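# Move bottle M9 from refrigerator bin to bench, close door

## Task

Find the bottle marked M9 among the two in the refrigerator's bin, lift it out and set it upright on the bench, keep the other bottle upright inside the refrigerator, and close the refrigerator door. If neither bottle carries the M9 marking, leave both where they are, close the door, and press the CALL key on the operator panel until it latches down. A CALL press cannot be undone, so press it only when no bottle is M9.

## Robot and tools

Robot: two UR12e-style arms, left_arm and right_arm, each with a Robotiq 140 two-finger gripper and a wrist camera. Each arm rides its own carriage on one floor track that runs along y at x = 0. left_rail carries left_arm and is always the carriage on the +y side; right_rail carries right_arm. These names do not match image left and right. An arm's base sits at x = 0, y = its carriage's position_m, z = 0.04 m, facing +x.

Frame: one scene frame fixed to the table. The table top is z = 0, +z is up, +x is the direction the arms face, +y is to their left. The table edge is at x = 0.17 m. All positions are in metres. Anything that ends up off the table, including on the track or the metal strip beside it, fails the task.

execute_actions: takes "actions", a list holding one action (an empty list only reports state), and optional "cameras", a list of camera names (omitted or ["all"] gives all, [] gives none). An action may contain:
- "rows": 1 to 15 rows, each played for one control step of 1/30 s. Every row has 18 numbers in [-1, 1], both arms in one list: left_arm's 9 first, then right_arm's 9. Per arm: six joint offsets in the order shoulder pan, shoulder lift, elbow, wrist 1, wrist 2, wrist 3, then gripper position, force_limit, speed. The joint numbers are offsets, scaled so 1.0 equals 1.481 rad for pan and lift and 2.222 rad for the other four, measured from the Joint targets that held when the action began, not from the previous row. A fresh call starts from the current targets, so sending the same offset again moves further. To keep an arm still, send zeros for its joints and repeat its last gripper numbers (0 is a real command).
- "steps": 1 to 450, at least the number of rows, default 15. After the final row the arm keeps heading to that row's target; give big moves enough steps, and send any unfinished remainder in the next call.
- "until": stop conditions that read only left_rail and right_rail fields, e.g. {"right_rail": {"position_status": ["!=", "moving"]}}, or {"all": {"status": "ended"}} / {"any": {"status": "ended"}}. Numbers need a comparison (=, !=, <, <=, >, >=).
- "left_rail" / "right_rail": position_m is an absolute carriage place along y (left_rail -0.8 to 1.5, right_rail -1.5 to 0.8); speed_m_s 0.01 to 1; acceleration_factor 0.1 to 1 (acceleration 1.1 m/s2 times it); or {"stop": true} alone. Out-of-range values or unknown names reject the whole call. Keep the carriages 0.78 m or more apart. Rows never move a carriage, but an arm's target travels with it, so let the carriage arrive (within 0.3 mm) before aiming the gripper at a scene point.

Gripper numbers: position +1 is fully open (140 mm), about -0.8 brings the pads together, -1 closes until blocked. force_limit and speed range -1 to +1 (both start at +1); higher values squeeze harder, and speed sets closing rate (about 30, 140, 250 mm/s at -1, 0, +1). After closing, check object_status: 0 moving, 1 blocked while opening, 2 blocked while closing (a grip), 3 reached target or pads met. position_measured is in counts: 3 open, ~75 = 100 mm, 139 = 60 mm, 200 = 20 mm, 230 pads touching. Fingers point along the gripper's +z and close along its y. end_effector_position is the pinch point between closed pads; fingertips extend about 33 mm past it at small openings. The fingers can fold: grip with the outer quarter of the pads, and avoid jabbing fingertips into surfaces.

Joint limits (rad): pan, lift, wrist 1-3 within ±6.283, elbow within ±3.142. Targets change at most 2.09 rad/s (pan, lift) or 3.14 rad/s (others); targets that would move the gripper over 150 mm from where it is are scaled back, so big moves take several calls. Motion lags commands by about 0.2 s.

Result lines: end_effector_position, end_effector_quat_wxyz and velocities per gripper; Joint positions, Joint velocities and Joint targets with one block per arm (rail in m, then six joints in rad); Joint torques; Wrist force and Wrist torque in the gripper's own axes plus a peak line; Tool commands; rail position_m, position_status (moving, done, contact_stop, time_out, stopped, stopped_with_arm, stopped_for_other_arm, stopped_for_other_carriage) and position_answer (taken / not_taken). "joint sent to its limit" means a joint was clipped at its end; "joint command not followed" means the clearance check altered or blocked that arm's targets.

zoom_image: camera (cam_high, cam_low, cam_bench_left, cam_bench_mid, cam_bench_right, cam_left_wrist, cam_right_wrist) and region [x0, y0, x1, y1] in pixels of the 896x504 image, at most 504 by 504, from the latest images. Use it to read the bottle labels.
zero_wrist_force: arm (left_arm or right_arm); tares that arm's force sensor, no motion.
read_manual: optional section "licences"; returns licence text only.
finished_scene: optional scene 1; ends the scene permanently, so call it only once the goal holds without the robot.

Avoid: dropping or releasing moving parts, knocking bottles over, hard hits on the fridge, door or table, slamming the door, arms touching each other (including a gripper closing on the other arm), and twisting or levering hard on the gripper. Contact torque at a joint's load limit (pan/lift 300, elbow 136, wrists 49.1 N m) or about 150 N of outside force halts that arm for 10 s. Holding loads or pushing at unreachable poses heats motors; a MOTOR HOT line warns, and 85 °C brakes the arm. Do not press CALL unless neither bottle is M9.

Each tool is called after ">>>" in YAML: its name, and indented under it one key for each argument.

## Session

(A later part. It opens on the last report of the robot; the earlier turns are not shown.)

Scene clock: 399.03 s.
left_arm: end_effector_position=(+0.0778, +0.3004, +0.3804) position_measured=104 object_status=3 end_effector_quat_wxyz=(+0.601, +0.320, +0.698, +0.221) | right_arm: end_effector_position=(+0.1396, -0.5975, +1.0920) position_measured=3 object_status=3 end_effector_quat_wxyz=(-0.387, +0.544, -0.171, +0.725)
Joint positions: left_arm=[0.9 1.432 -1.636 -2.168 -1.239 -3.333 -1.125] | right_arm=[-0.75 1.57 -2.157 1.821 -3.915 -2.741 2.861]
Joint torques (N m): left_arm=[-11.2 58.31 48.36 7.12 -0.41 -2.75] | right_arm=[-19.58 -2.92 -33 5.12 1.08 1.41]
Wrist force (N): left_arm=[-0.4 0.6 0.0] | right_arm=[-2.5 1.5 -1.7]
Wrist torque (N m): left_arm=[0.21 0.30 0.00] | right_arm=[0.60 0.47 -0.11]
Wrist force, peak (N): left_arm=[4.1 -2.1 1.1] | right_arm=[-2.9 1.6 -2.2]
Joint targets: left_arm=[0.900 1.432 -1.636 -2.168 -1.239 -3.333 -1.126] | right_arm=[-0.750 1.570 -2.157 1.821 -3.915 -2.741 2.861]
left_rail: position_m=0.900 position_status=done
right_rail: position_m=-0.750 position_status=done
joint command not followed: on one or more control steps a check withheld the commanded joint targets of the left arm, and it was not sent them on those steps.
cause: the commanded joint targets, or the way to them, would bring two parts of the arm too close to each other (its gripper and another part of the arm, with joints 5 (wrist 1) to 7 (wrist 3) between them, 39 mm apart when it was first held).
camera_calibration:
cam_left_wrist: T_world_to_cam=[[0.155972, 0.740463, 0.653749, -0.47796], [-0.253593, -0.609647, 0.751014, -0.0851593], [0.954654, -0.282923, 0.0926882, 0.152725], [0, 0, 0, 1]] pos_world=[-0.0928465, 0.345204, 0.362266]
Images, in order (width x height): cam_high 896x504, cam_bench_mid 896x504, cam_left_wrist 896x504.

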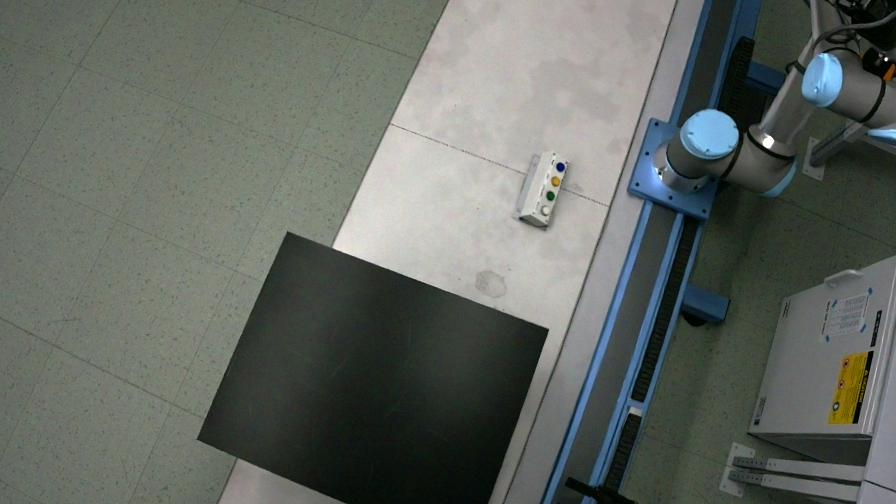

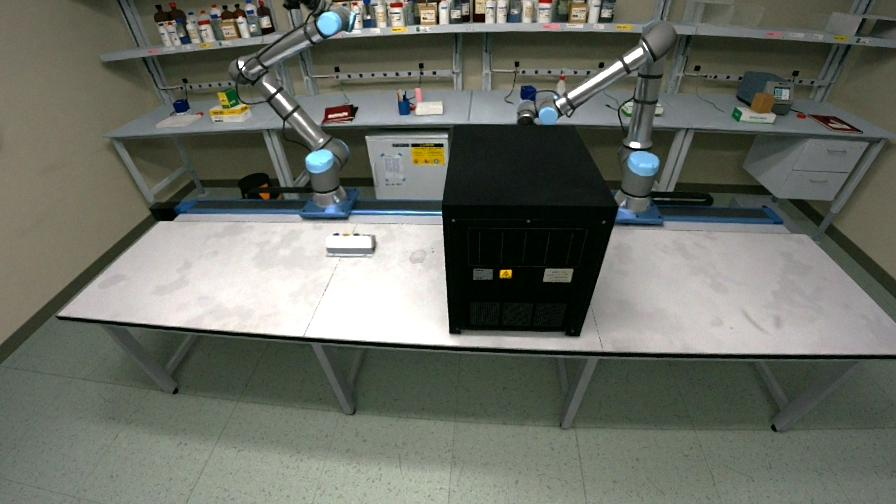

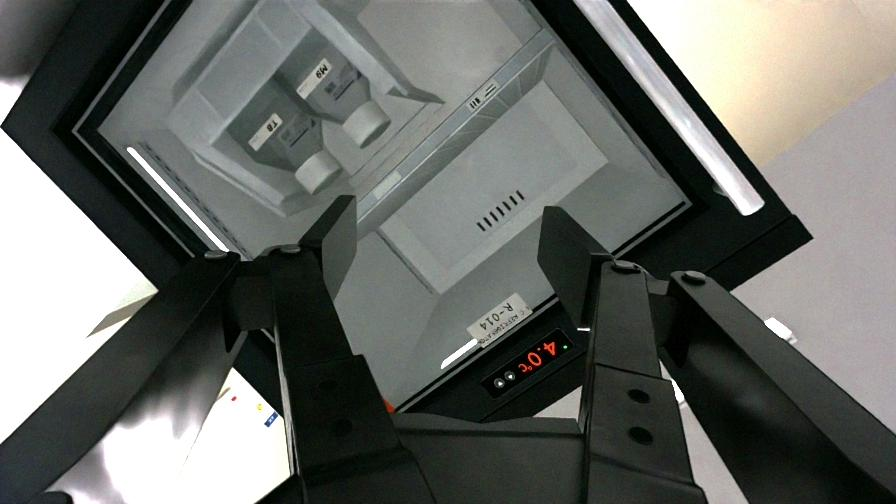

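>>> execute_actions:
  actions:
    - {"rows":[[0,0,0,-0.5576,0.0235,-0.9065,0.2,-1,0,0,0,0,0,0,0,1,1,1]],"steps":45}
  cameras: ["cam_left_wrist","cam_bench_mid"]

Scene clock: 418.13 s.
left_arm: end_effector_position=(+0.1000, +0.4380, +0.3605) position_measured=104 object_status=3 end_effector_quat_wxyz=(+0.707, +0.000, +0.707, +0.000) | right_arm: end_effector_position=(+0.1396, -0.5975, +1.0920) position_measured=3 object_status=3 end_effector_quat_wxyz=(-0.387, +0.544, -0.171, +0.725)
Joint positions: left_arm=[0.9 1.432 -1.636 -2.168 -2.478 -3.28 -3.14] | right_arm=[-0.75 1.57 -2.157 1.821 -3.915 -2.741 2.861]
Joint torques (N m): left_arm=[-5.61 50.4 21.97 -2.65 4.01 -2.21] | right_arm=[-19.63 -2.07 -34.65 4.93 1.2 1.48]
Wrist force (N): left_arm=[1.0 1.2 -1.6] | right_arm=[-2.6 1.8 -1.7]
Wrist torque (N m): left_arm=[0.14 -0.13 -0.02] | right_arm=[0.67 0.48 -0.11]
Wrist force, peak (N): left_arm=[-3.9 1.5 -1.0] | right_arm=[-2.9 1.9 -2.1]
Joint targets: left_arm=[0.900 1.432 -1.636 -2.168 -2.478 -3.280 -3.140] | right_arm=[-0.750 1.570 -2.157 1.821 -3.915 -2.741 2.861]
left_rail: position_m=0.900 position_status=done
right_rail: position_m=-0.750 position_status=done
camera_calibration:
cam_left_wrist: T_world_to_cam=[[-0.0195459, 0.998052, -0.059245, -0.408542], [-0.337503, 0.0491916, 0.940038, -0.329112], [0.941122, 0.0383692, 0.335884, -0.0547821], [0, 0, 0, 1]] pos_world=[-0.067505, 0.426038, 0.303575]
Images, in order (width x height): cam_bench_mid 896x504, cam_left_wrist 896x504.

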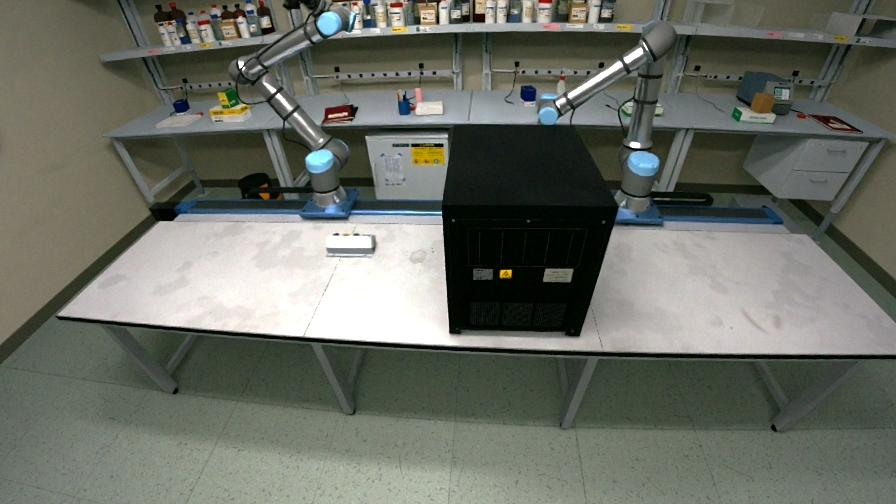

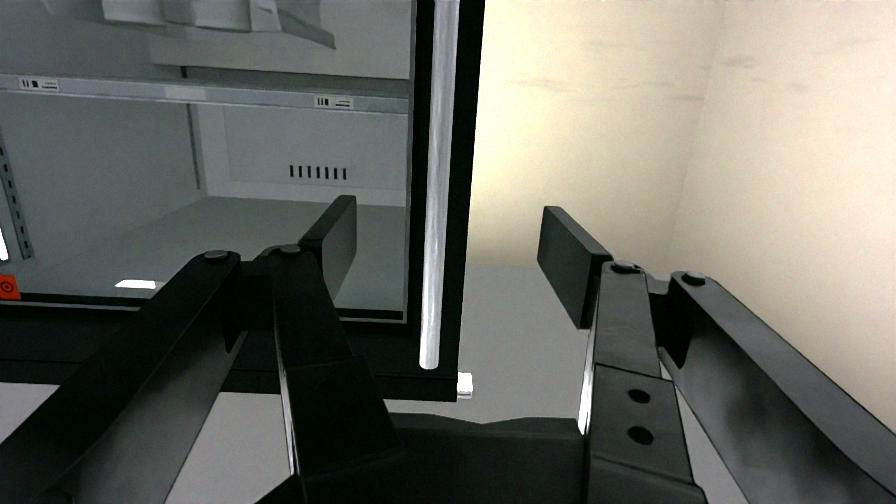

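>>> execute_actions:
  actions:
    - {"rows":[[0.056,0.0136,-0.0098,0.0005,0.037,0,0.2,-1,0,0,0,0,0,0,0,1,1,1],[0.112,0.0273,-0.0196,0.001,0.074,0,0.2,-1,0,0,0,0,0,0,0,1,1,1],[0.1668,0.0409,-0.0293,0.0015,0.1112,0,0.2,-1,0,0,0,0,0,0,0,1,1,1]],"steps":25}
  cameras: ["cam_left_wrist"]

Scene clock: 438.27 s.
left_arm: end_effector_position=(+0.2160, +0.4318, +0.3599) position_measured=104 object_status=3 end_effector_quat_wxyz=(+0.707, +0.001, +0.707, +0.000) | right_arm: end_effector_position=(+0.1396, -0.5975, +1.0920) position_measured=3 object_status=3 end_effector_quat_wxyz=(-0.387, +0.544, -0.171, +0.725)
Joint positions: left_arm=[0.9 1.678 -1.576 -2.233 -2.474 -3.033 -3.14] | right_arm=[-0.75 1.57 -2.157 1.821 -3.915 -2.741 2.861]
Joint torques (N m): left_arm=[11.89 51.86 23 2.83 4.01 -1.72] | right_arm=[-19.06 -0.5 -35.56 5.06 1.22 1.08]
Wrist force (N): left_arm=[1.1 0.9 -1.4] | right_arm=[-2.4 1.2 -2.2]
Wrist torque (N m): left_arm=[0.07 -0.12 -0.05] | right_arm=[0.51 0.44 -0.11]
Wrist force, peak (N): left_arm=[1.2 2.7 -11.7] | right_arm=[-3.0 2.0 -2.1]
Joint targets: left_arm=[0.900 1.679 -1.576 -2.233 -2.474 -3.033 -3.140] | right_arm=[-0.750 1.570 -2.157 1.821 -3.915 -2.741 2.861]
left_rail: position_m=0.900 position_status=done
right_rail: position_m=-0.750 position_status=done
camera_calibration:
cam_left_wrist: T_world_to_cam=[[-0.0194671, 0.998111, -0.0582701, -0.40045], [-0.33758, 0.0482968, 0.940057, -0.288623], [0.941095, 0.037971, 0.336002, -0.163346], [0, 0, 0, 1]] pos_world=[0.0484946, 0.419836, 0.302873]
Images, in order (width x height): cam_left_wrist 896x504.

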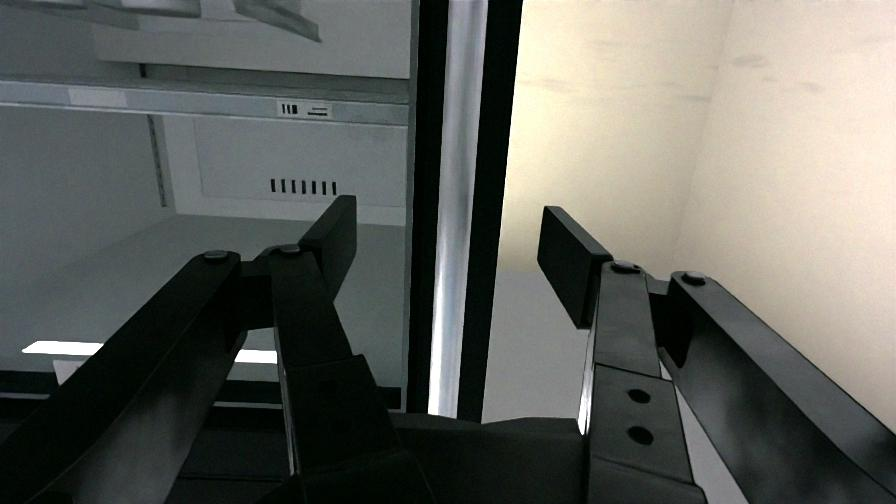

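>>> execute_actions:
  actions:
    - {"rows":[[0,0,0,0,0,0,-1,0,-1,0,0,0,0,0,0,1,1,1]],"steps":110}
  cameras: ["cam_left_wrist"]

Scene clock: 450.03 s.
left_arm: end_effector_position=(+0.2161, +0.4318, +0.3599) position_measured=210 object_status=2 end_effector_quat_wxyz=(+0.707, +0.001, +0.707, +0.000) | right_arm: end_effector_position=(+0.1396, -0.5975, +1.0920) position_measured=3 object_status=3 end_effector_quat_wxyz=(-0.387, +0.544, -0.171, +0.725)
Joint positions: left_arm=[0.9 1.679 -1.576 -2.233 -2.474 -3.033 -3.14] | right_arm=[-0.75 1.57 -2.157 1.821 -3.915 -2.741 2.861]
Joint torques (N m): left_arm=[0.66 3.89 67.44 8.97 28.68 -1.6] | right_arm=[-20.36 -2.23 -37.48 5.29 0.95 1.44]
Wrist force (N): left_arm=[-17.4 70.4 -31.1] | right_arm=[-2.4 1.8 -1.7]
Wrist torque (N m): left_arm=[-1.75 -0.49 -0.14] | right_arm=[0.64 0.44 -0.11]
Wrist force, peak (N): left_arm=[-17.7 70.4 -31.5] | right_arm=[-2.8 1.8 -2.3]
Joint targets: left_arm=[0.900 1.679 -1.576 -2.233 -2.474 -3.033 -3.140] | right_arm=[-0.750 1.570 -2.157 1.821 -3.915 -2.741 2.861]
left_rail: position_m=0.900 position_status=done
right_rail: position_m=-0.750 position_status=done
camera_calibration:
cam_left_wrist: T_world_to_cam=[[-0.019561, 0.998107, -0.0583035, -0.400432], [-0.337585, 0.0482964, 0.940055, -0.288589], [0.941092, 0.0380708, 0.336001, -0.163481], [0, 0, 0, 1]] pos_world=[0.0485949, 0.419836, 0.302873]
Images, in order (width x height): cam_left_wrist 896x504.

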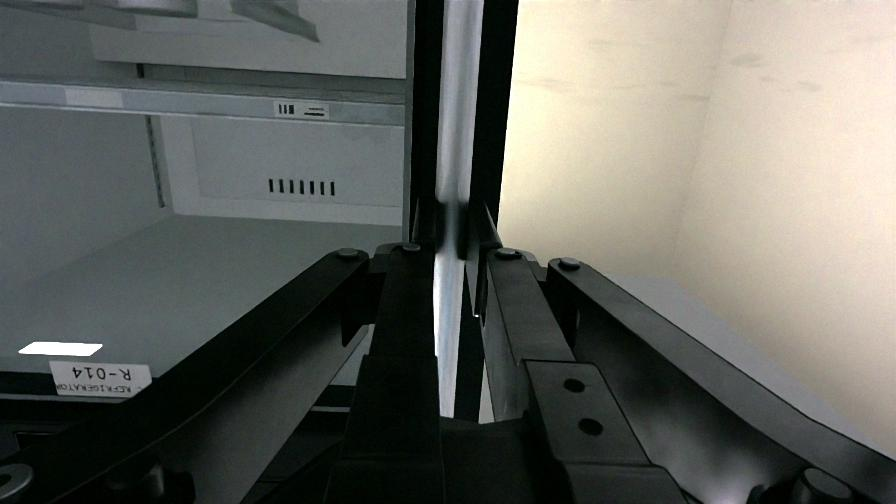

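>>> execute_actions:
  actions:
    - {"rows":[[-0.007,-0.002,0.0015,0,-0.0047,0,-1,0,-1,0,0,0,0,0,0,1,1,1],[-0.014,-0.004,0.003,0,-0.0094,0,-1,0,-1,0,0,0,0,0,0,1,1,1],[-0.021,-0.006,0.0044,0,-0.014,0,-1,0,-1,0,0,0,0,0,0,1,1,1],[-0.028,-0.0084,0.0058,0,-0.0188,0,-1,0,-1,0,0,0,0,0,0,1,1,1],[-0.035,-0.0105,0.0073,0,-0.0235,0,-1,0,-1,0,0,0,0,0,0,1,1,1],[-0.042,-0.0127,0.0088,0,-0.0282,0,-1,0,-1,0,0,0,0,0,0,1,1,1],[-0.049,-0.0148,0.0102,-0.0004,-0.0328,0,-1,0,-1,0,0,0,0,0,0,1,1,1],[-0.056,-0.0169,0.0117,-0.0005,-0.0375,0,-1,0,-1,0,0,0,0,0,0,1,1,1]],"steps":25}
  cameras: ["cam_left_wrist","cam_high"]

Scene clock: 490.30 s.
left_arm: end_effector_position=(+0.1782, +0.4281, +0.3600) position_measured=210 object_status=2 end_effector_quat_wxyz=(+0.707, +0.001, +0.707, +0.001) | right_arm: end_effector_position=(+0.1396, -0.5975, +1.0920) position_measured=3 object_status=3 end_effector_quat_wxyz=(-0.387, +0.544, -0.171, +0.725)
Joint positions: left_arm=[0.9 1.596 -1.601 -2.207 -2.476 -3.116 -3.14] | right_arm=[-0.75 1.57 -2.157 1.821 -3.915 -2.741 2.861]
Joint torques (N m): left_arm=[-10.78 40.99 34.86 -6.57 -16.75 -1.58] | right_arm=[-18.06 -1.72 -38.29 4.89 1.34 0.94]
Wrist force (N): left_arm=[18.9 -36.6 9.2] | right_arm=[-2.6 1.3 -2.1]
Wrist torque (N m): left_arm=[0.78 0.20 -0.23] | right_arm=[0.54 0.50 -0.11]
Wrist force, peak (N): left_arm=[-18.1 70.9 -31.7] | right_arm=[-2.5 2.1 -2.4]
Joint targets: left_arm=[0.900 1.596 -1.601 -2.207 -2.476 -3.117 -3.140] | right_arm=[-0.750 1.570 -2.157 1.821 -3.915 -2.741 2.861]
left_rail: position_m=0.900 position_status=done
right_rail: position_m=-0.750 position_status=done
camera_calibration:
cam_left_wrist: T_world_to_cam=[[-0.019816, 0.998109, -0.0581825, -0.397505], [-0.337588, 0.0480965, 0.940064, -0.301312], [0.941085, 0.0382701, 0.335997, -0.127822], [0, 0, 0, 1]] pos_world=[0.0106954, 0.416137, 0.303072]
Images, in order (width x height): cam_high 896x504, cam_left_wrist 896x504.

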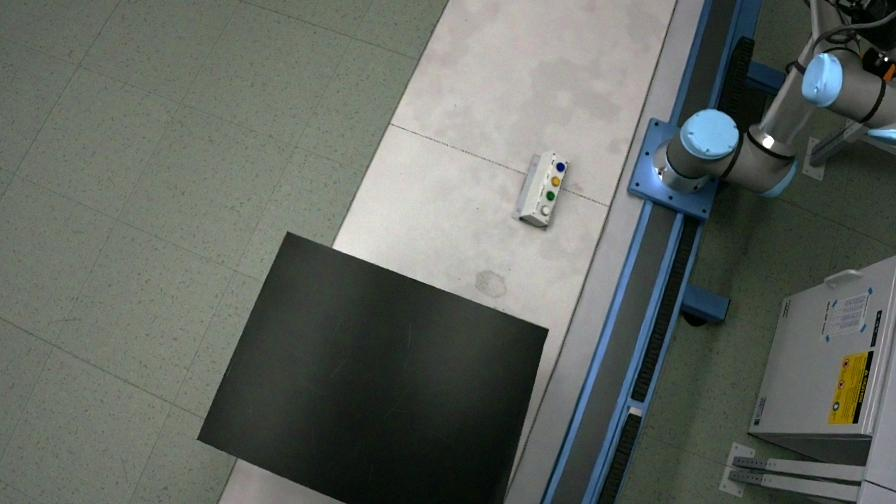

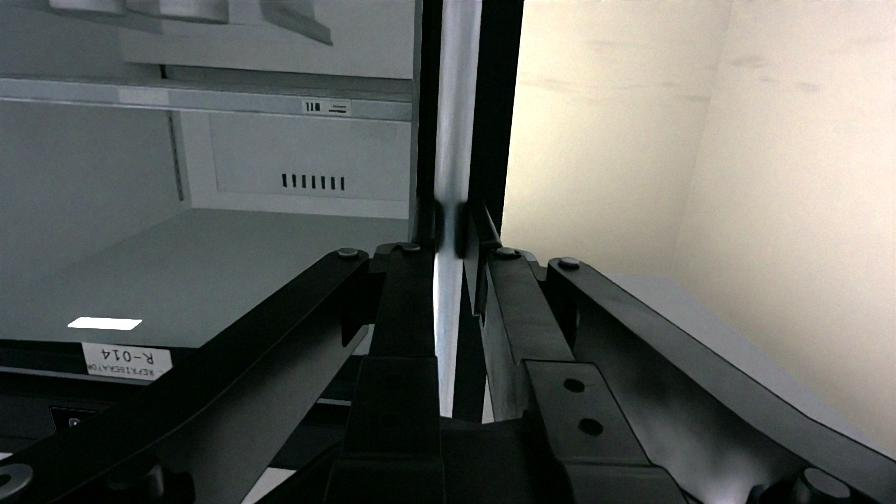

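>>> execute_actions:
  actions:
    - {"rows":[[-0.0065,-0.0035,0.0025,0,-0.0043,0,-1,0,-1,0,0,0,0,0,0,1,1,1],[-0.013,-0.007,0.005,0,-0.0086,0,-1,0,-1,0,0,0,0,0,0,1,1,1],[-0.0195,-0.0106,0.0076,0,-0.0129,0,-1,0,-1,0,0,0,0,0,0,1,1,1],[-0.026,-0.0142,0.0101,-0.0005,-0.0171,0,-1,0,-1,0,0,0,0,0,0,1,1,1],[-0.0324,-0.0177,0.0126,-0.0006,-0.0214,0,-1,0,-1,0,0,0,0,0,0,1,1,1],[-0.0389,-0.0213,0.0152,-0.0007,-0.0257,0,-1,0,-1,0,0,0,0,0,0,1,1,1],[-0.0454,-0.0248,0.0177,-0.0008,-0.03,0,-1,0,-1,0,0,0,0,0,0,1,1,1],[-0.0518,-0.0284,0.0202,-0.001,-0.0342,0,-1,0,-1,0,0,0,0,0,0,1,1,1]],"steps":25}
  cameras: ["cam_left_wrist"]

Scene clock: 506.47 s.
left_arm: end_effector_position=(+0.1411, +0.4150, +0.3600) position_measured=210 object_status=2 end_effector_quat_wxyz=(+0.707, +0.001, +0.707, +0.000) | right_arm: end_effector_position=(+0.1396, -0.5975, +1.0920) position_measured=3 object_status=3 end_effector_quat_wxyz=(-0.387, +0.544, -0.171, +0.725)
Joint positions: left_arm=[0.9 1.519 -1.643 -2.162 -2.478 -3.192 -3.14] | right_arm=[-0.75 1.57 -2.157 1.821 -3.915 -2.741 2.861]
Joint torques (N m): left_arm=[-14.79 14.22 64.38 4.62 17.78 -1.3] | right_arm=[-20.86 -1.41 -40.05 4.63 0.98 1.06]
Wrist force (N): left_arm=[-13.0 60.6 -19.1] | right_arm=[-2.6 1.4 -1.4]
Wrist torque (N m): left_arm=[-1.48 -0.42 -0.19] | right_arm=[0.55 0.48 -0.11]
Wrist force, peak (N): left_arm=[-13.0 60.6 -19.1] | right_arm=[-3.0 1.9 -2.1]
Joint targets: left_arm=[0.900 1.519 -1.643 -2.162 -2.478 -3.193 -3.140] | right_arm=[-0.750 1.570 -2.157 1.821 -3.915 -2.741 2.861]
left_rail: position_m=0.900 position_status=done
right_rail: position_m=-0.750 position_status=done
camera_calibration:
cam_left_wrist: T_world_to_cam=[[-0.0192064, 0.998091, -0.0587034, -0.385088], [-0.337589, 0.0487922, 0.940028, -0.313388], [0.941098, 0.0378722, 0.336007, -0.0922184], [0, 0, 0, 1]] pos_world=[-0.026406, 0.403136, 0.302974]
Images, in order (width x height): cam_left_wrist 896x504.

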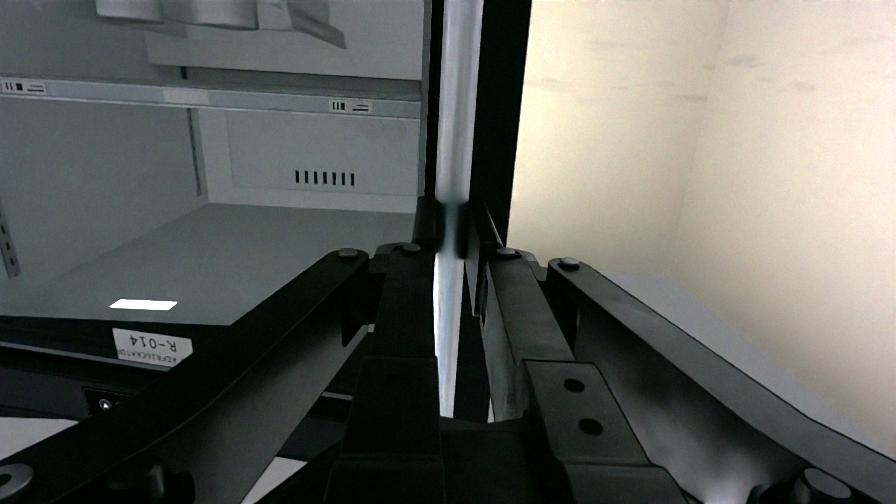

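>>> execute_actions:
  actions:
    - {"rows":[[-0.0086,-0.0058,0.0045,-0.0006,-0.0057,0,-1,0,-1,0,0,0,0,0,0,1,1,1],[-0.0172,-0.0117,0.009,-0.0012,-0.0115,0,-1,0,-1,0,0,0,0,0,0,1,1,1],[-0.0257,-0.0175,0.0135,-0.0018,-0.0172,0,-1,0,-1,0,0,0,0,0,0,1,1,1],[-0.0343,-0.0234,0.018,-0.0024,-0.023,0,-1,0,-1,0,0,0,0,0,0,1,1,1],[-0.0429,-0.0292,0.0225,-0.003,-0.0287,0,-1,0,-1,0,0,0,0,0,0,1,1,1],[-0.0515,-0.0351,0.0269,-0.0036,-0.0344,0,-1,0,-1,0,0,0,0,0,0,1,1,1],[-0.0601,-0.041,0.0314,-0.0042,-0.0402,0,-1,0,-1,0,0,0,0,0,0,1,1,1],[-0.0686,-0.0468,0.0359,-0.0048,-0.0459,0,-1,0,-1,0,0,0,0,0,0,1,1,1],[-0.0772,-0.0526,0.0404,-0.0054,-0.0517,0,-1,0,-1,0,0,0,0,0,0,1,1,1],[-0.0858,-0.0585,0.0449,-0.006,-0.0574,0,-1,0,-1,0,0,0,0,0,0,1,1,1]],"steps":30}
  cameras: ["cam_left_wrist"]

Scene clock: 521.13 s.
left_arm: end_effector_position=(+0.0711, +0.3879, +0.3598) position_measured=210 object_status=2 end_effector_quat_wxyz=(+0.707, +0.001, +0.707, +0.000) | right_arm: end_effector_position=(+0.1396, -0.5975, +1.0920) position_measured=3 object_status=3 end_effector_quat_wxyz=(-0.387, +0.544, -0.171, +0.725)
Joint positions: left_arm=[0.9 1.392 -1.729 -2.063 -2.491 -3.32 -3.14] | right_arm=[-0.75 1.57 -2.157 1.821 -3.915 -2.741 2.861]
Joint torques (N m): left_arm=[-13.77 30.46 43.88 -0.98 0.69 -1.45] | right_arm=[-18.22 -0.16 -41.27 4.91 1.05 0.91]
Wrist force (N): left_arm=[-11.0 11.9 -5.0] | right_arm=[-2.8 1.6 -2.1]
Wrist torque (N m): left_arm=[-0.39 -0.44 -0.16] | right_arm=[0.61 0.53 -0.11]
Wrist force, peak (N): left_arm=[-12.0 119.5 -45.8] | right_arm=[-3.1 1.9 -2.1]
Joint targets: left_arm=[0.900 1.392 -1.729 -2.063 -2.491 -3.320 -3.140] | right_arm=[-0.750 1.570 -2.157 1.821 -3.915 -2.741 2.861]
left_rail: position_m=0.900 position_status=done
right_rail: position_m=-0.750 position_status=done
camera_calibration:
cam_left_wrist: T_world_to_cam=[[-0.0194949, 0.998098, -0.0584886, -0.359392], [-0.33759, 0.0484927, 0.940043, -0.335396], [0.941091, 0.0380712, 0.336003, -0.0253187], [0, 0, 0, 1]] pos_world=[-0.0964053, 0.375936, 0.302773]
Images, in order (width x height): cam_left_wrist 896x504.

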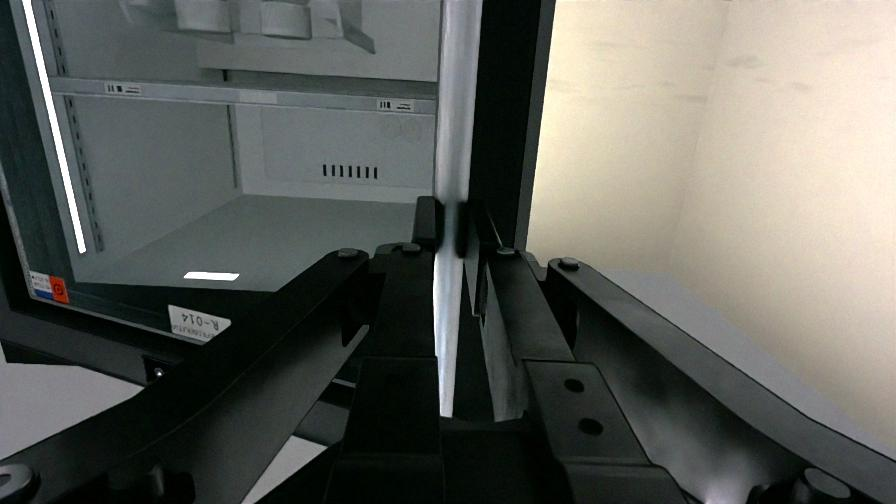

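>>> execute_actions:
  actions:
    - {"rows":[[0,0,0,0,0,0,0.2,-1,0,0,0,0,0,0,0,1,1,1]],"steps":30}
  cameras: ["cam_left_wrist"]

>>> execute_actions:
  actions:
    - {"rows":[[-0.034,0,0,0,0,0,0.2,-1,0,0,0,0,0,0,0,1,1,1],[-0.068,0,0,0,0,0,0.2,-1,0,0,0,0,0,0,0,1,1,1],[-0.101,0,0,0,0,0,0.2,-1,0,0,0,0,0,0,0,1,1,1],[-0.135,0,0,0,0,0,0.2,-1,0,0,0,0,0,0,0,1,1,1]],"steps":25}
  cameras: ["cam_left_wrist","cam_low"]

Scene clock: 541.87 s.
left_arm: end_effector_position=(+0.0710, +0.3880, +0.3598) position_measured=104 object_status=3 end_effector_quat_wxyz=(+0.707, +0.001, +0.707, +0.000) | right_arm: end_effector_position=(+0.1396, -0.5975, +1.0920) position_measured=3 object_status=3 end_effector_quat_wxyz=(-0.387, +0.544, -0.171, +0.725)
Joint positions: left_arm=[0.9 1.392 -1.729 -2.063 -2.491 -3.32 -3.14] | right_arm=[-0.75 1.57 -2.157 1.821 -3.915 -2.741 2.861]
Joint torques (N m): left_arm=[-9.43 52.37 30.9 -1.21 -0.06 -1.39] | right_arm=[-18.32 -1.66 -42.57 4.73 1.14 0.39]
Wrist force (N): left_arm=[7.9 -3.5 -2.3] | right_arm=[-3.1 1.8 -1.8]
Wrist torque (N m): left_arm=[-0.94 -1.69 -0.03] | right_arm=[0.67 0.59 -0.10]
Wrist force, peak (N): left_arm=[-11.0 11.5 -4.8] | right_arm=[-3.0 1.8 -2.1]
Joint targets: left_arm=[0.900 1.392 -1.729 -2.063 -2.491 -3.320 -3.140] | right_arm=[-0.750 1.570 -2.157 1.821 -3.915 -2.741 2.861]
left_rail: position_m=0.900 position_status=done
right_rail: position_m=-0.750 position_status=done
camera_calibration:
cam_left_wrist: T_world_to_cam=[[-0.0196215, 0.998099, -0.0584307, -0.359524], [-0.337592, 0.0483956, 0.940048, -0.335399], [0.941088, 0.0381708, 0.336001, -0.0252658], [0, 0, 0, 1]] pos_world=[-0.096505, 0.376037, 0.302773]
Images, in order (width x height): cam_left_wrist 896x504.

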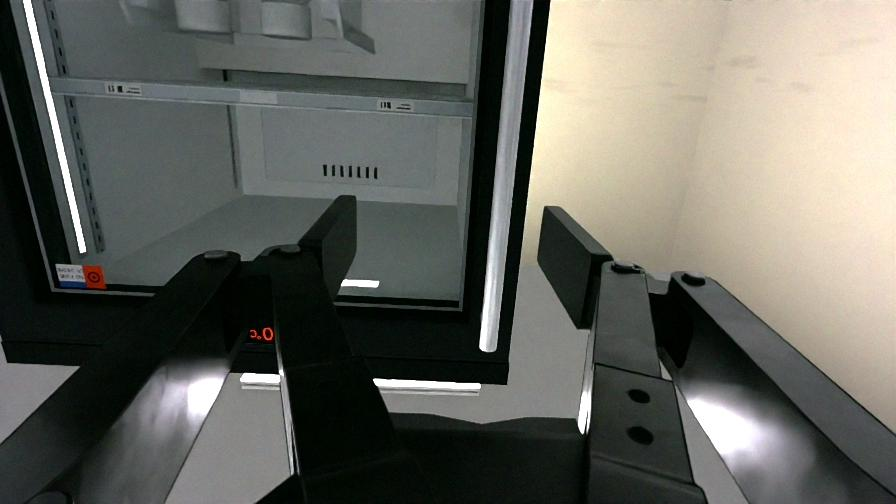

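Scene clock: 542.90 s.
left_arm: end_effector_position=(-0.0320, +0.3841, +0.3598) position_measured=104 object_status=3 end_effector_quat_wxyz=(+0.704, +0.071, +0.704, -0.070) | right_arm: end_effector_position=(+0.1396, -0.5975, +1.0920) position_measured=3 object_status=3 end_effector_quat_wxyz=(-0.387, +0.544, -0.171, +0.725)
Joint positions: left_arm=[0.9 1.192 -1.729 -2.063 -2.491 -3.32 -3.14] | right_arm=[-0.75 1.57 -2.157 1.821 -3.915 -2.741 2.861]
Joint torques (N m): left_arm=[-13.86 52.1 37.73 -1.38 -0.41 -1.47] | right_arm=[-18.07 -2.31 -43.66 4.85 1.63 0.73]
Wrist force (N): left_arm=[8.1 -3.8 -2.2] | right_arm=[-2.8 1.4 -1.8]
Wrist torque (N m): left_arm=[-1.01 -1.72 -0.03] | right_arm=[0.55 0.53 -0.11]
Wrist force, peak (N): left_arm=[8.2 -3.4 -6.5] | right_arm=[-2.8 1.8 -2.3]
Joint targets: left_arm=[0.900 1.192 -1.729 -2.063 -2.491 -3.320 -3.140] | right_arm=[-0.750 1.570 -2.157 1.821 -3.915 -2.741 2.861]
left_rail: position_m=0.900 position_status=done
right_rail: position_m=-0.750 position_status=done
camera_calibration:
cam_left_wrist: T_world_to_cam=[[0.178904, 0.982129, -0.0584478, -0.345128], [-0.321263, 0.114464, 0.940047, -0.394821], [0.929937, -0.149401, 0.335999, 0.143469], [0, 0, 0, 1]] pos_world=[-0.198514, 0.405587, 0.302773]
Images, in order (width x height): cam_low 896x504, cam_left_wrist 896x504.

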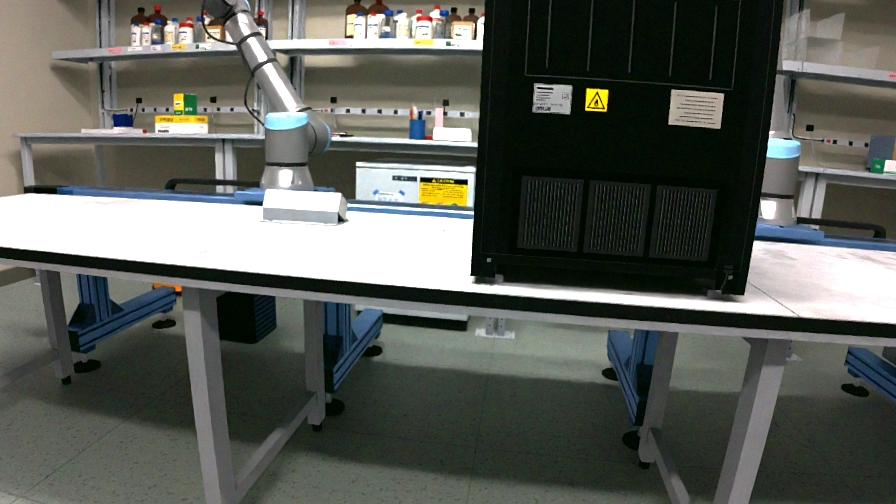

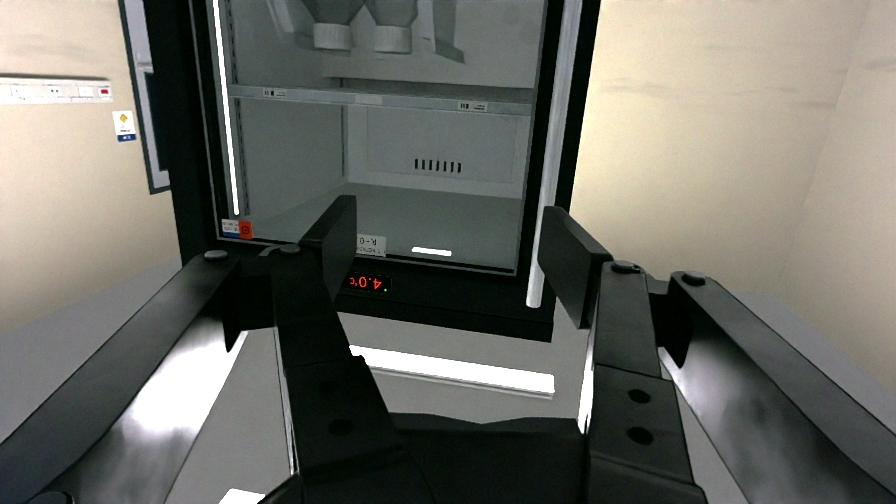

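>>> execute_actions:
  actions:
    - {"left_rail":{"position_m":1.35},"right_rail":{"position_m":-0.6,"acceleration_factor":0.5},"steps":150,"until":{"all":{"status":"ended"}}}
  cameras: []

>>> execute_actions:
  actions:
    - {"rows":[[0,0,0,0,0,0,0.2,-1,0,0.0242,0,0,0.85,-0.1645,0.1255,0.2,-1,0]],"steps":40}
  cameras: []

>>> execute_actions:
  actions:
    - {"rows":[[0,0,0,0,0,0,0.2,-1,0,0,0.35,-0.15,0.818,0,0,0.2,-1,0]],"steps":40}
  cameras: ["cam_bench_mid"]

>>> execute_actions:
  actions:
    - {"rows":[[0,0,0,0,0,0,0.2,-1,0,0,0.658,-0.277,0,0,0,0.2,-1,0]],"steps":45}
  cameras: ["cam_right_wrist","cam_high"]

Scene clock: 596.20 s.
left_arm: end_effector_position=(-0.0321, +0.8341, +0.3598) position_measured=104 object_status=3 end_effector_quat_wxyz=(+0.704, +0.071, +0.704, -0.070) | right_arm: end_effector_position=(+0.1396, -0.4475, +1.0920) position_measured=3 object_status=3 end_effector_quat_wxyz=(-0.387, +0.544, -0.171, +0.725)
Joint positions: left_arm=[1.35 1.192 -1.729 -2.063 -2.491 -3.32 -3.14] | right_arm=[-0.6 1.57 -2.157 1.821 -3.915 -2.741 2.861]
Joint torques (N m): left_arm=[6.74 51.86 24.62 -1.38 -0.49 -1.47] | right_arm=[-4.25 24.35 -43.92 5 2.57 0.87]
Wrist force (N): left_arm=[7.9 -3.8 -1.8] | right_arm=[-2.7 1.9 -1.7]
Wrist torque (N m): left_arm=[-1.00 -1.69 -0.03] | right_arm=[0.67 0.51 -0.11]
Wrist force, peak (N): left_arm=[7.8 -5.7 -1.8] | right_arm=[-3.9 0.8 -1.8]
Joint targets: left_arm=[1.350 1.192 -1.729 -2.063 -2.491 -3.320 -3.140] | right_arm=[-0.600 1.570 -2.157 1.821 -3.915 -2.741 2.861]
Tool commands: left_gripper/position=+0.2 left_gripper/force_limit=-1.0 left_gripper/speed=+0.0 right_gripper/position=+1.0 right_gripper/force_limit=+1.0 right_gripper/speed=+1.0
left_rail: position_m=1.350 position_status=done
right_rail: position_m=-0.600 position_status=done
No camera images: "cameras" was empty.

Scene clock: 597.80 s.
left_arm: end_effector_position=(-0.0321, +0.8341, +0.3598) position_measured=104 object_status=3 end_effector_quat_wxyz=(+0.704, +0.071, +0.704, -0.070) | right_arm: end_effector_position=(+0.1559, -0.3008, +0.9963) position_measured=104 object_status=3 end_effector_quat_wxyz=(+0.246, +0.654, +0.292, +0.653)
Joint positions: left_arm=[1.35 1.192 -1.729 -2.063 -2.491 -3.32 -3.14] | right_arm=[-0.6 1.605 -2.157 1.821 -2.026 -3.106 3.14]
Joint torques (N m): left_arm=[13.86 51.19 25.12 -1.19 -0.42 -1.29] | right_arm=[14.51 10.18 -51.44 -1.68 -3.94 2.45]
Wrist force (N): left_arm=[7.8 -3.8 -2.4] | right_arm=[-1.8 -0.1 -1.1]
Wrist torque (N m): left_arm=[-0.99 -1.67 -0.03] | right_arm=[0.58 0.47 -0.26]
Wrist force, peak (N): left_arm=[8.0 -4.0 -2.2] | right_arm=[-3.1 5.6 -1.5]
Joint targets: left_arm=[1.350 1.192 -1.729 -2.063 -2.491 -3.320 -3.140] | right_arm=[-0.600 1.605 -2.157 1.821 -2.026 -3.106 3.140]
left_rail: position_m=1.350 position_status=done
right_rail: position_m=-0.600 position_status=done
No camera images: "cameras" was empty.

Scene clock: 599.47 s.
left_arm: end_effector_position=(-0.0321, +0.8341, +0.3598) position_measured=104 object_status=3 end_effector_quat_wxyz=(+0.704, +0.071, +0.704, -0.070) | right_arm: end_effector_position=(+0.1469, -0.0400, +0.8014) position_measured=104 object_status=3 end_effector_quat_wxyz=(+0.691, +0.126, +0.700, +0.126)
Joint positions: left_arm=[1.35 1.192 -1.729 -2.063 -2.491 -3.32 -3.14] | right_arm=[-0.6 1.605 -1.638 1.488 -0.209 -3.106 3.14]
Joint torques (N m): left_arm=[15.13 51.63 24.83 -1.32 -0.63 -1.29] | right_arm=[-18.2 -22.76 -57.13 0.78 -2.72 1.12]
Wrist force (N): left_arm=[7.8 -3.7 -2.0] | right_arm=[-0.6 -0.7 -2.8]
Wrist torque (N m): left_arm=[-0.98 -1.68 -0.03] | right_arm=[0.11 0.23 0.30]
Wrist force, peak (N): left_arm=[8.1 -3.9 -2.2] | right_arm=[-16.8 6.9 -1.7]
Joint targets: left_arm=[1.350 1.192 -1.729 -2.063 -2.491 -3.320 -3.140] | right_arm=[-0.600 1.605 -1.638 1.488 -0.208 -3.106 3.140]
left_rail: position_m=1.350 position_status=done
right_rail: position_m=-0.600 position_status=done
Images, in order (width x height): cam_bench_mid 896x504.

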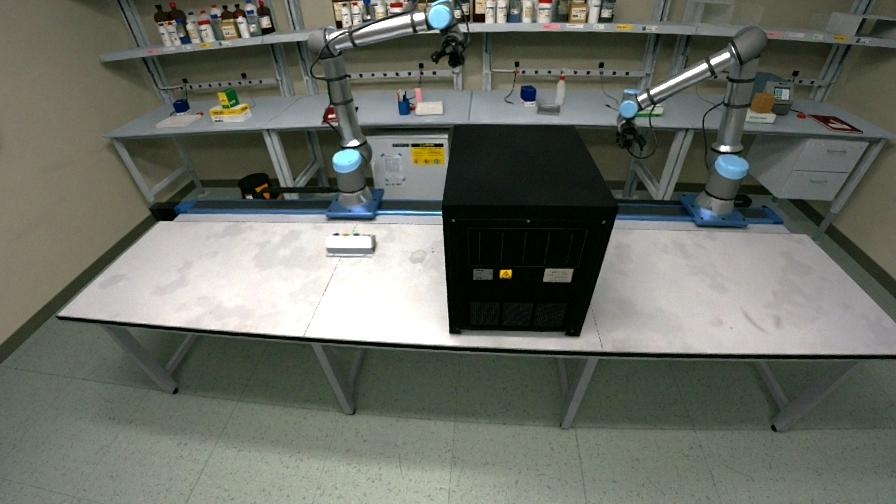

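Scene clock: 601.23 s.
left_arm: end_effector_position=(-0.0321, +0.8341, +0.3598) position_measured=104 object_status=3 end_effector_quat_wxyz=(+0.704, +0.071, +0.704, -0.070) | right_arm: end_effector_position=(+0.1304, +0.4348, +0.3603) position_measured=104 object_status=3 end_effector_quat_wxyz=(+0.707, +0.000, +0.707, -0.001)
Joint positions: left_arm=[1.35 1.192 -1.729 -2.063 -2.491 -3.32 -3.14] | right_arm=[-0.6 1.605 -0.664 0.872 -0.208 -3.106 3.14]
Joint torques (N m): left_arm=[13.93 52.51 24.82 -1.41 -0.59 -1.27] | right_arm=[-13.43 -96.2 -54.43 1.84 0.95 0.14]
Wrist force (N): left_arm=[7.8 -3.9 -2.1] | right_arm=[-0.7 -0.7 -2.5]
Wrist torque (N m): left_arm=[-1.03 -1.68 -0.03] | right_arm=[-0.02 0.21 0.35]
Wrist force, peak (N): left_arm=[8.1 -3.8 -2.6] | right_arm=[-5.4 -15.3 -2.3]
Joint targets: left_arm=[1.350 1.192 -1.729 -2.063 -2.491 -3.320 -3.140] | right_arm=[-0.600 1.605 -0.664 0.872 -0.208 -3.106 3.140]
left_rail: position_m=1.350 position_status=done
right_rail: position_m=-0.600 position_status=done
camera_calibration:
cam_right_wrist: T_world_to_cam=[[-0.0225394, 0.999746, -0.000195102, -0.421804], [-0.325206, -0.00714726, 0.945616, -0.291714], [0.945374, 0.021377, 0.325285, -0.0649236], [0, 0, 0, 1]] pos_world=[-0.0429974, 0.421, 0.296886]
Images, in order (width x height): cam_high 896x504, cam_right_wrist 896x504.

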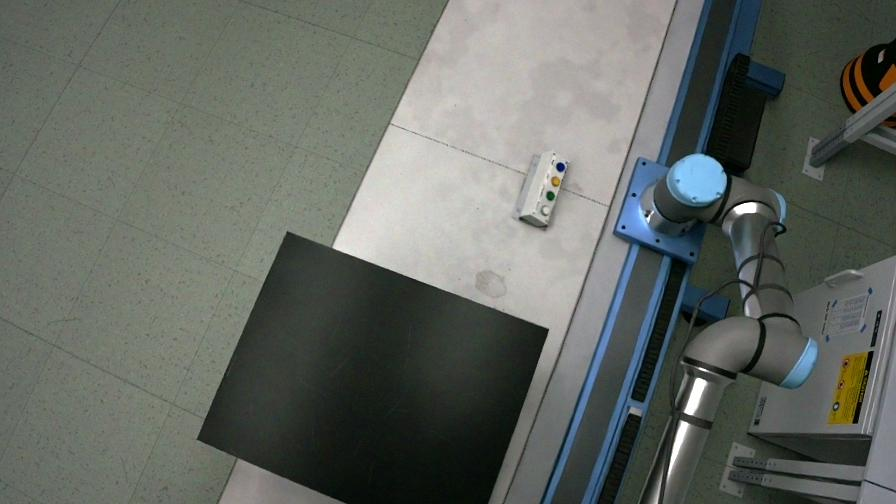

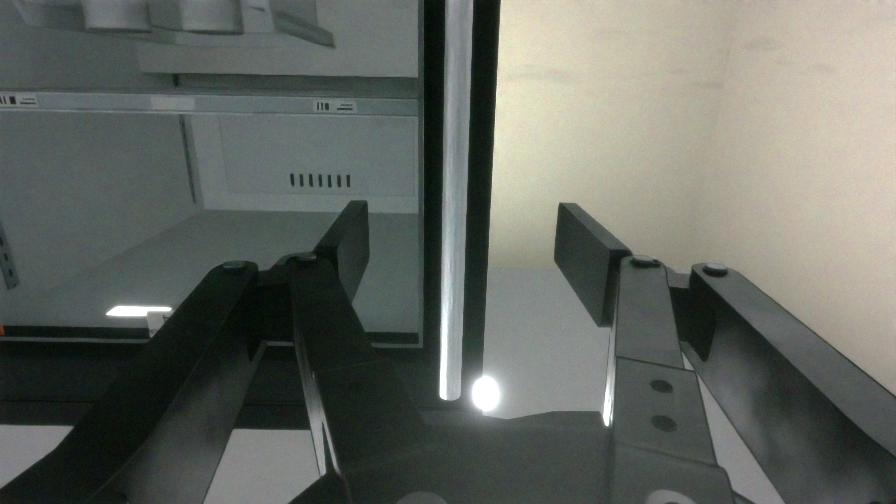

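>>> execute_actions:
  actions:
    - {"rows":[[0,0,0,0,0,0,0.2,-1,0,-0.019,-0.0067,0.0084,-0.0039,-0.0128,0,0.2,-1,0],[0,0,0,0,0,0,0.2,-1,0,-0.038,-0.0134,0.0167,-0.0078,-0.0257,0,0.2,-1,0],[0,0,0,0,0,0,0.2,-1,0,-0.0569,-0.0201,0.0251,-0.0117,-0.0385,0,0.2,-1,0]],"steps":25}
  cameras: ["cam_right_wrist"]

Scene clock: 614.40 s.
left_arm: end_effector_position=(-0.0321, +0.8341, +0.3598) position_measured=104 object_status=3 end_effector_quat_wxyz=(+0.704, +0.071, +0.704, -0.070) | right_arm: end_effector_position=(+0.2175, +0.4347, +0.3597) position_measured=104 object_status=3 end_effector_quat_wxyz=(+0.707, -0.001, +0.707, +0.000)
Joint positions: left_arm=[1.35 1.192 -1.729 -2.063 -2.491 -3.32 -3.14] | right_arm=[-0.6 1.521 -0.693 0.928 -0.234 -3.192 3.14]
Joint torques (N m): left_arm=[14.33 50.26 25.16 -1.16 -0.7 -1.38] | right_arm=[-19.37 -123.43 -34.52 -1.58 -1.47 -1.34]
Wrist force (N): left_arm=[7.8 -3.6 -2.4] | right_arm=[-0.6 -0.1 -2.5]
Wrist torque (N m): left_arm=[-0.95 -1.67 -0.03] | right_arm=[0.09 0.18 0.36]
Wrist force, peak (N): left_arm=[8.3 -3.9 -2.2] | right_arm=[-0.1 -0.5 -13.6]
Joint targets: left_arm=[1.350 1.192 -1.729 -2.063 -2.491 -3.320 -3.140] | right_arm=[-0.600 1.521 -0.693 0.928 -0.234 -3.192 3.140]
left_rail: position_m=1.350 position_status=done
right_rail: position_m=-0.600 position_status=done
camera_calibration:
cam_right_wrist: T_world_to_cam=[[-0.0237992, 0.999717, -0.000528047, -0.419375], [-0.325195, -0.0072421, 0.945619, -0.262785], [0.945347, 0.0226767, 0.325275, -0.14761], [0, 0, 0, 1]] pos_world=[0.0441057, 0.420701, 0.296287]
Images, in order (width x height): cam_right_wrist 896x504.

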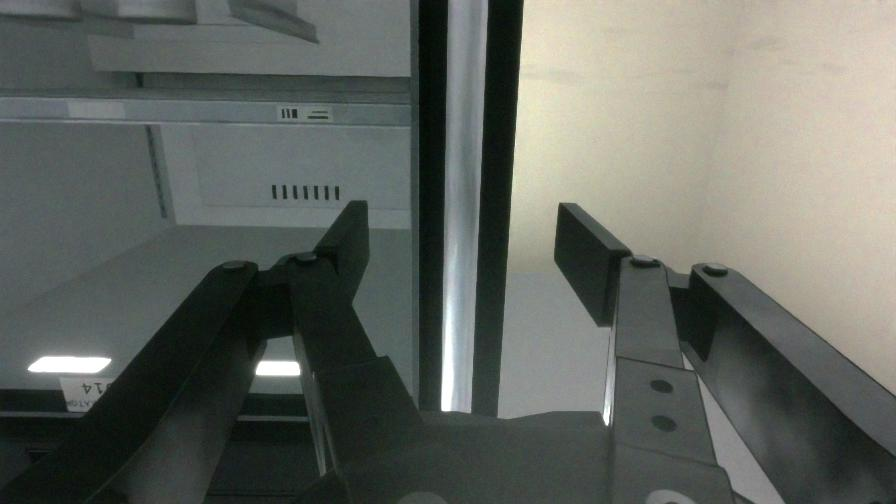

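>>> execute_actions:
  actions:
    - {"rows":[[0,0,0,0,0,0,0.2,-1,0,0,0,0,0,0,0,-1,0,-1]],"steps":110}
  cameras: ["cam_right_wrist"]

Scene clock: 664.63 s.
left_arm: end_effector_position=(-0.0321, +0.8341, +0.3598) position_measured=104 object_status=3 end_effector_quat_wxyz=(+0.704, +0.071, +0.704, -0.070) | right_arm: end_effector_position=(+0.2176, +0.4347, +0.3597) position_measured=210 object_status=2 end_effector_quat_wxyz=(+0.707, -0.001, +0.707, +0.000)
Joint positions: left_arm=[1.35 1.192 -1.729 -2.063 -2.491 -3.32 -3.14] | right_arm=[-0.6 1.521 -0.693 0.928 -0.234 -3.192 3.14]
Joint torques (N m): left_arm=[13.9 50.23 24.95 -1.32 -0.77 -1.41] | right_arm=[-6.88 -102.04 -60.24 -1.5 -8.68 -1.43]
Wrist force (N): left_arm=[7.8 -3.9 -2.2] | right_arm=[-1.7 -26.1 -13.3]
Wrist torque (N m): left_arm=[-1.02 -1.68 -0.03] | right_arm=[0.78 0.17 0.57]
Wrist force, peak (N): left_arm=[8.3 -3.8 -2.4] | right_arm=[-1.2 -26.5 -13.5]
Joint targets: left_arm=[1.350 1.192 -1.729 -2.063 -2.491 -3.320 -3.140] | right_arm=[-0.600 1.521 -0.693 0.928 -0.234 -3.192 3.140]
left_rail: position_m=1.350 position_status=done
right_rail: position_m=-0.600 position_status=done
camera_calibration:
cam_right_wrist: T_world_to_cam=[[-0.0237992, 0.999717, -0.000528047, -0.419273], [-0.325195, -0.0072421, 0.945619, -0.262753], [0.945347, 0.0226767, 0.325275, -0.147702], [0, 0, 0, 1]] pos_world=[0.0442057, 0.420601, 0.296287]
Images, in order (width x height): cam_right_wrist 896x504.

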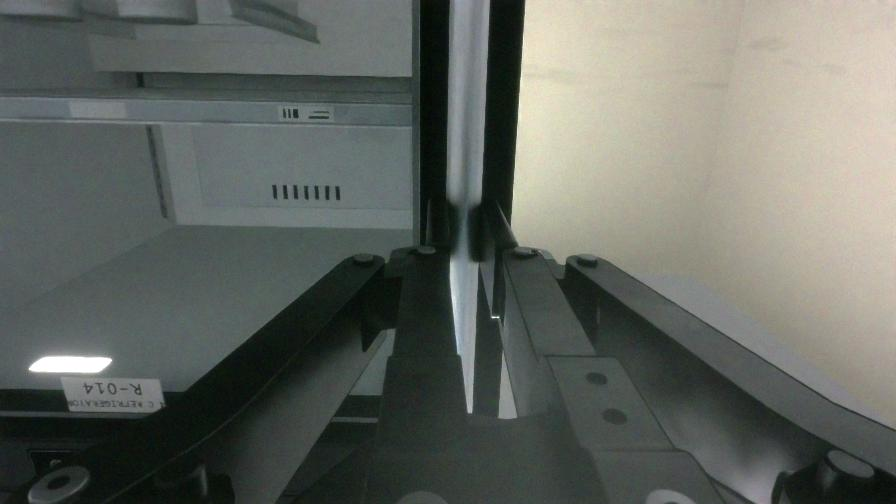

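>>> execute_actions:
  actions:
    - {"rows":[[0,0,0,0,0,0,0.2,-1,0,0.0061,-0.0006,0.0006,-0.0003,0.0041,0,-1,0,-1],[0,0,0,0,0,0,0.2,-1,0,0.0122,-0.0013,0.0013,-0.0007,0.0083,0,-1,0,-1],[0,0,0,0,0,0,0.2,-1,0,0.0184,-0.0021,0.0021,-0.001,0.0124,0,-1,0,-1],[0,0,0,0,0,0,0.2,-1,0,0.0245,-0.003,0.0029,-0.0014,0.0166,0,-1,0,-1],[0,0,0,0,0,0,0.2,-1,0,0.0306,-0.0041,0.0043,-0.0021,0.0206,0,-1,0,-1],[0,0,0,0,0,0,0.2,-1,0,0.0367,-0.0054,0.0059,-0.0029,0.0247,0,-1,0,-1],[0,0,0,0,0,0,0.2,-1,0,0.0428,-0.0067,0.0076,-0.0036,0.0288,0,-1,0,-1],[0,0,0,0,0,0,0.2,-1,0,0.0488,-0.0081,0.0094,-0.0044,0.0328,0,-1,0,-1],[0,0,0,0,0,0,0.2,-1,0,0.0549,-0.0099,0.0116,-0.0053,0.0368,0,-1,0,-1],[0,0,0,0,0,0,0.2,-1,0,0.0609,-0.0118,0.0139,-0.0063,0.0409,0,-1,0,-1],[0,0,0,0,0,0,0.2,-1,0,0.0669,-0.0137,0.0163,-0.0074,0.0449,0,-1,0,-1],[0,0,0,0,0,0,0.2,-1,0,0.0729,-0.0158,0.0187,-0.0086,0.0489,0,-1,0,-1]],"steps":25}
  cameras: ["cam_right_wrist"]

Scene clock: 686.33 s.
left_arm: end_effector_position=(-0.0321, +0.8341, +0.3598) position_measured=104 object_status=3 end_effector_quat_wxyz=(+0.704, +0.071, +0.704, -0.070) | right_arm: end_effector_position=(+0.1078, +0.4037, +0.3605) position_measured=210 object_status=2 end_effector_quat_wxyz=(+0.707, +0.000, +0.707, +0.000)
Joint positions: left_arm=[1.35 1.192 -1.729 -2.063 -2.491 -3.32 -3.14] | right_arm=[-0.6 1.629 -0.717 0.969 -0.254 -3.083 3.14]
Joint torques (N m): left_arm=[13.68 48.63 24.58 -1.44 -0.71 -1.2] | right_arm=[4.61 -146.18 -36.38 1.98 11.49 -1.05]
Wrist force (N): left_arm=[8.1 -3.9 -2.3] | right_arm=[19.2 25.2 -11.2]
Wrist torque (N m): left_arm=[-1.02 -1.74 -0.03] | right_arm=[-0.83 0.48 0.40]
Wrist force, peak (N): left_arm=[8.2 -4.0 -2.3] | right_arm=[19.2 25.2 -11.2]
Joint targets: left_arm=[1.350 1.192 -1.729 -2.063 -2.491 -3.320 -3.140] | right_arm=[-0.600 1.629 -0.717 0.969 -0.254 -3.083 3.140]
left_rail: position_m=1.350 position_status=done
right_rail: position_m=-0.600 position_status=done
camera_calibration:
cam_right_wrist: T_world_to_cam=[[-0.0230859, 0.999733, 0.000463085, -0.391451], [-0.325184, -0.00794721, 0.945617, -0.299161], [0.945369, 0.0216799, 0.325281, -0.0430766], [0, 0, 0, 1]] pos_world=[-0.0655961, 0.389903, 0.297085]
Images, in order (width x height): cam_right_wrist 896x504.

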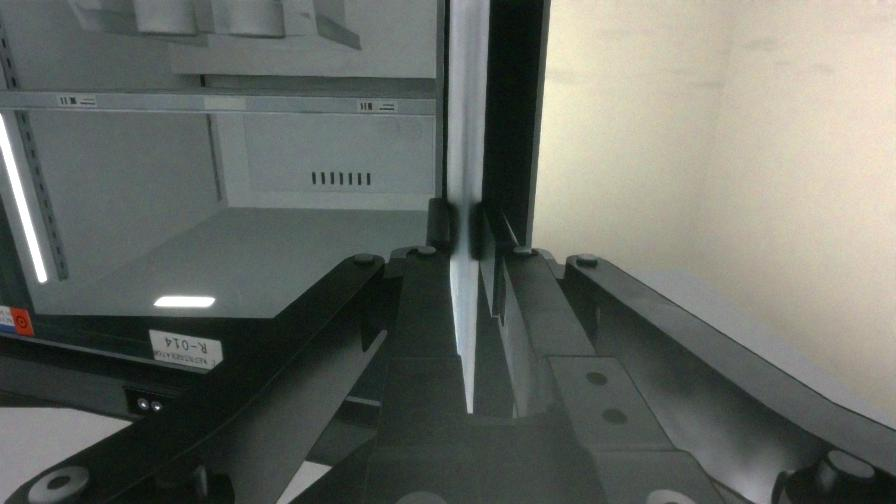

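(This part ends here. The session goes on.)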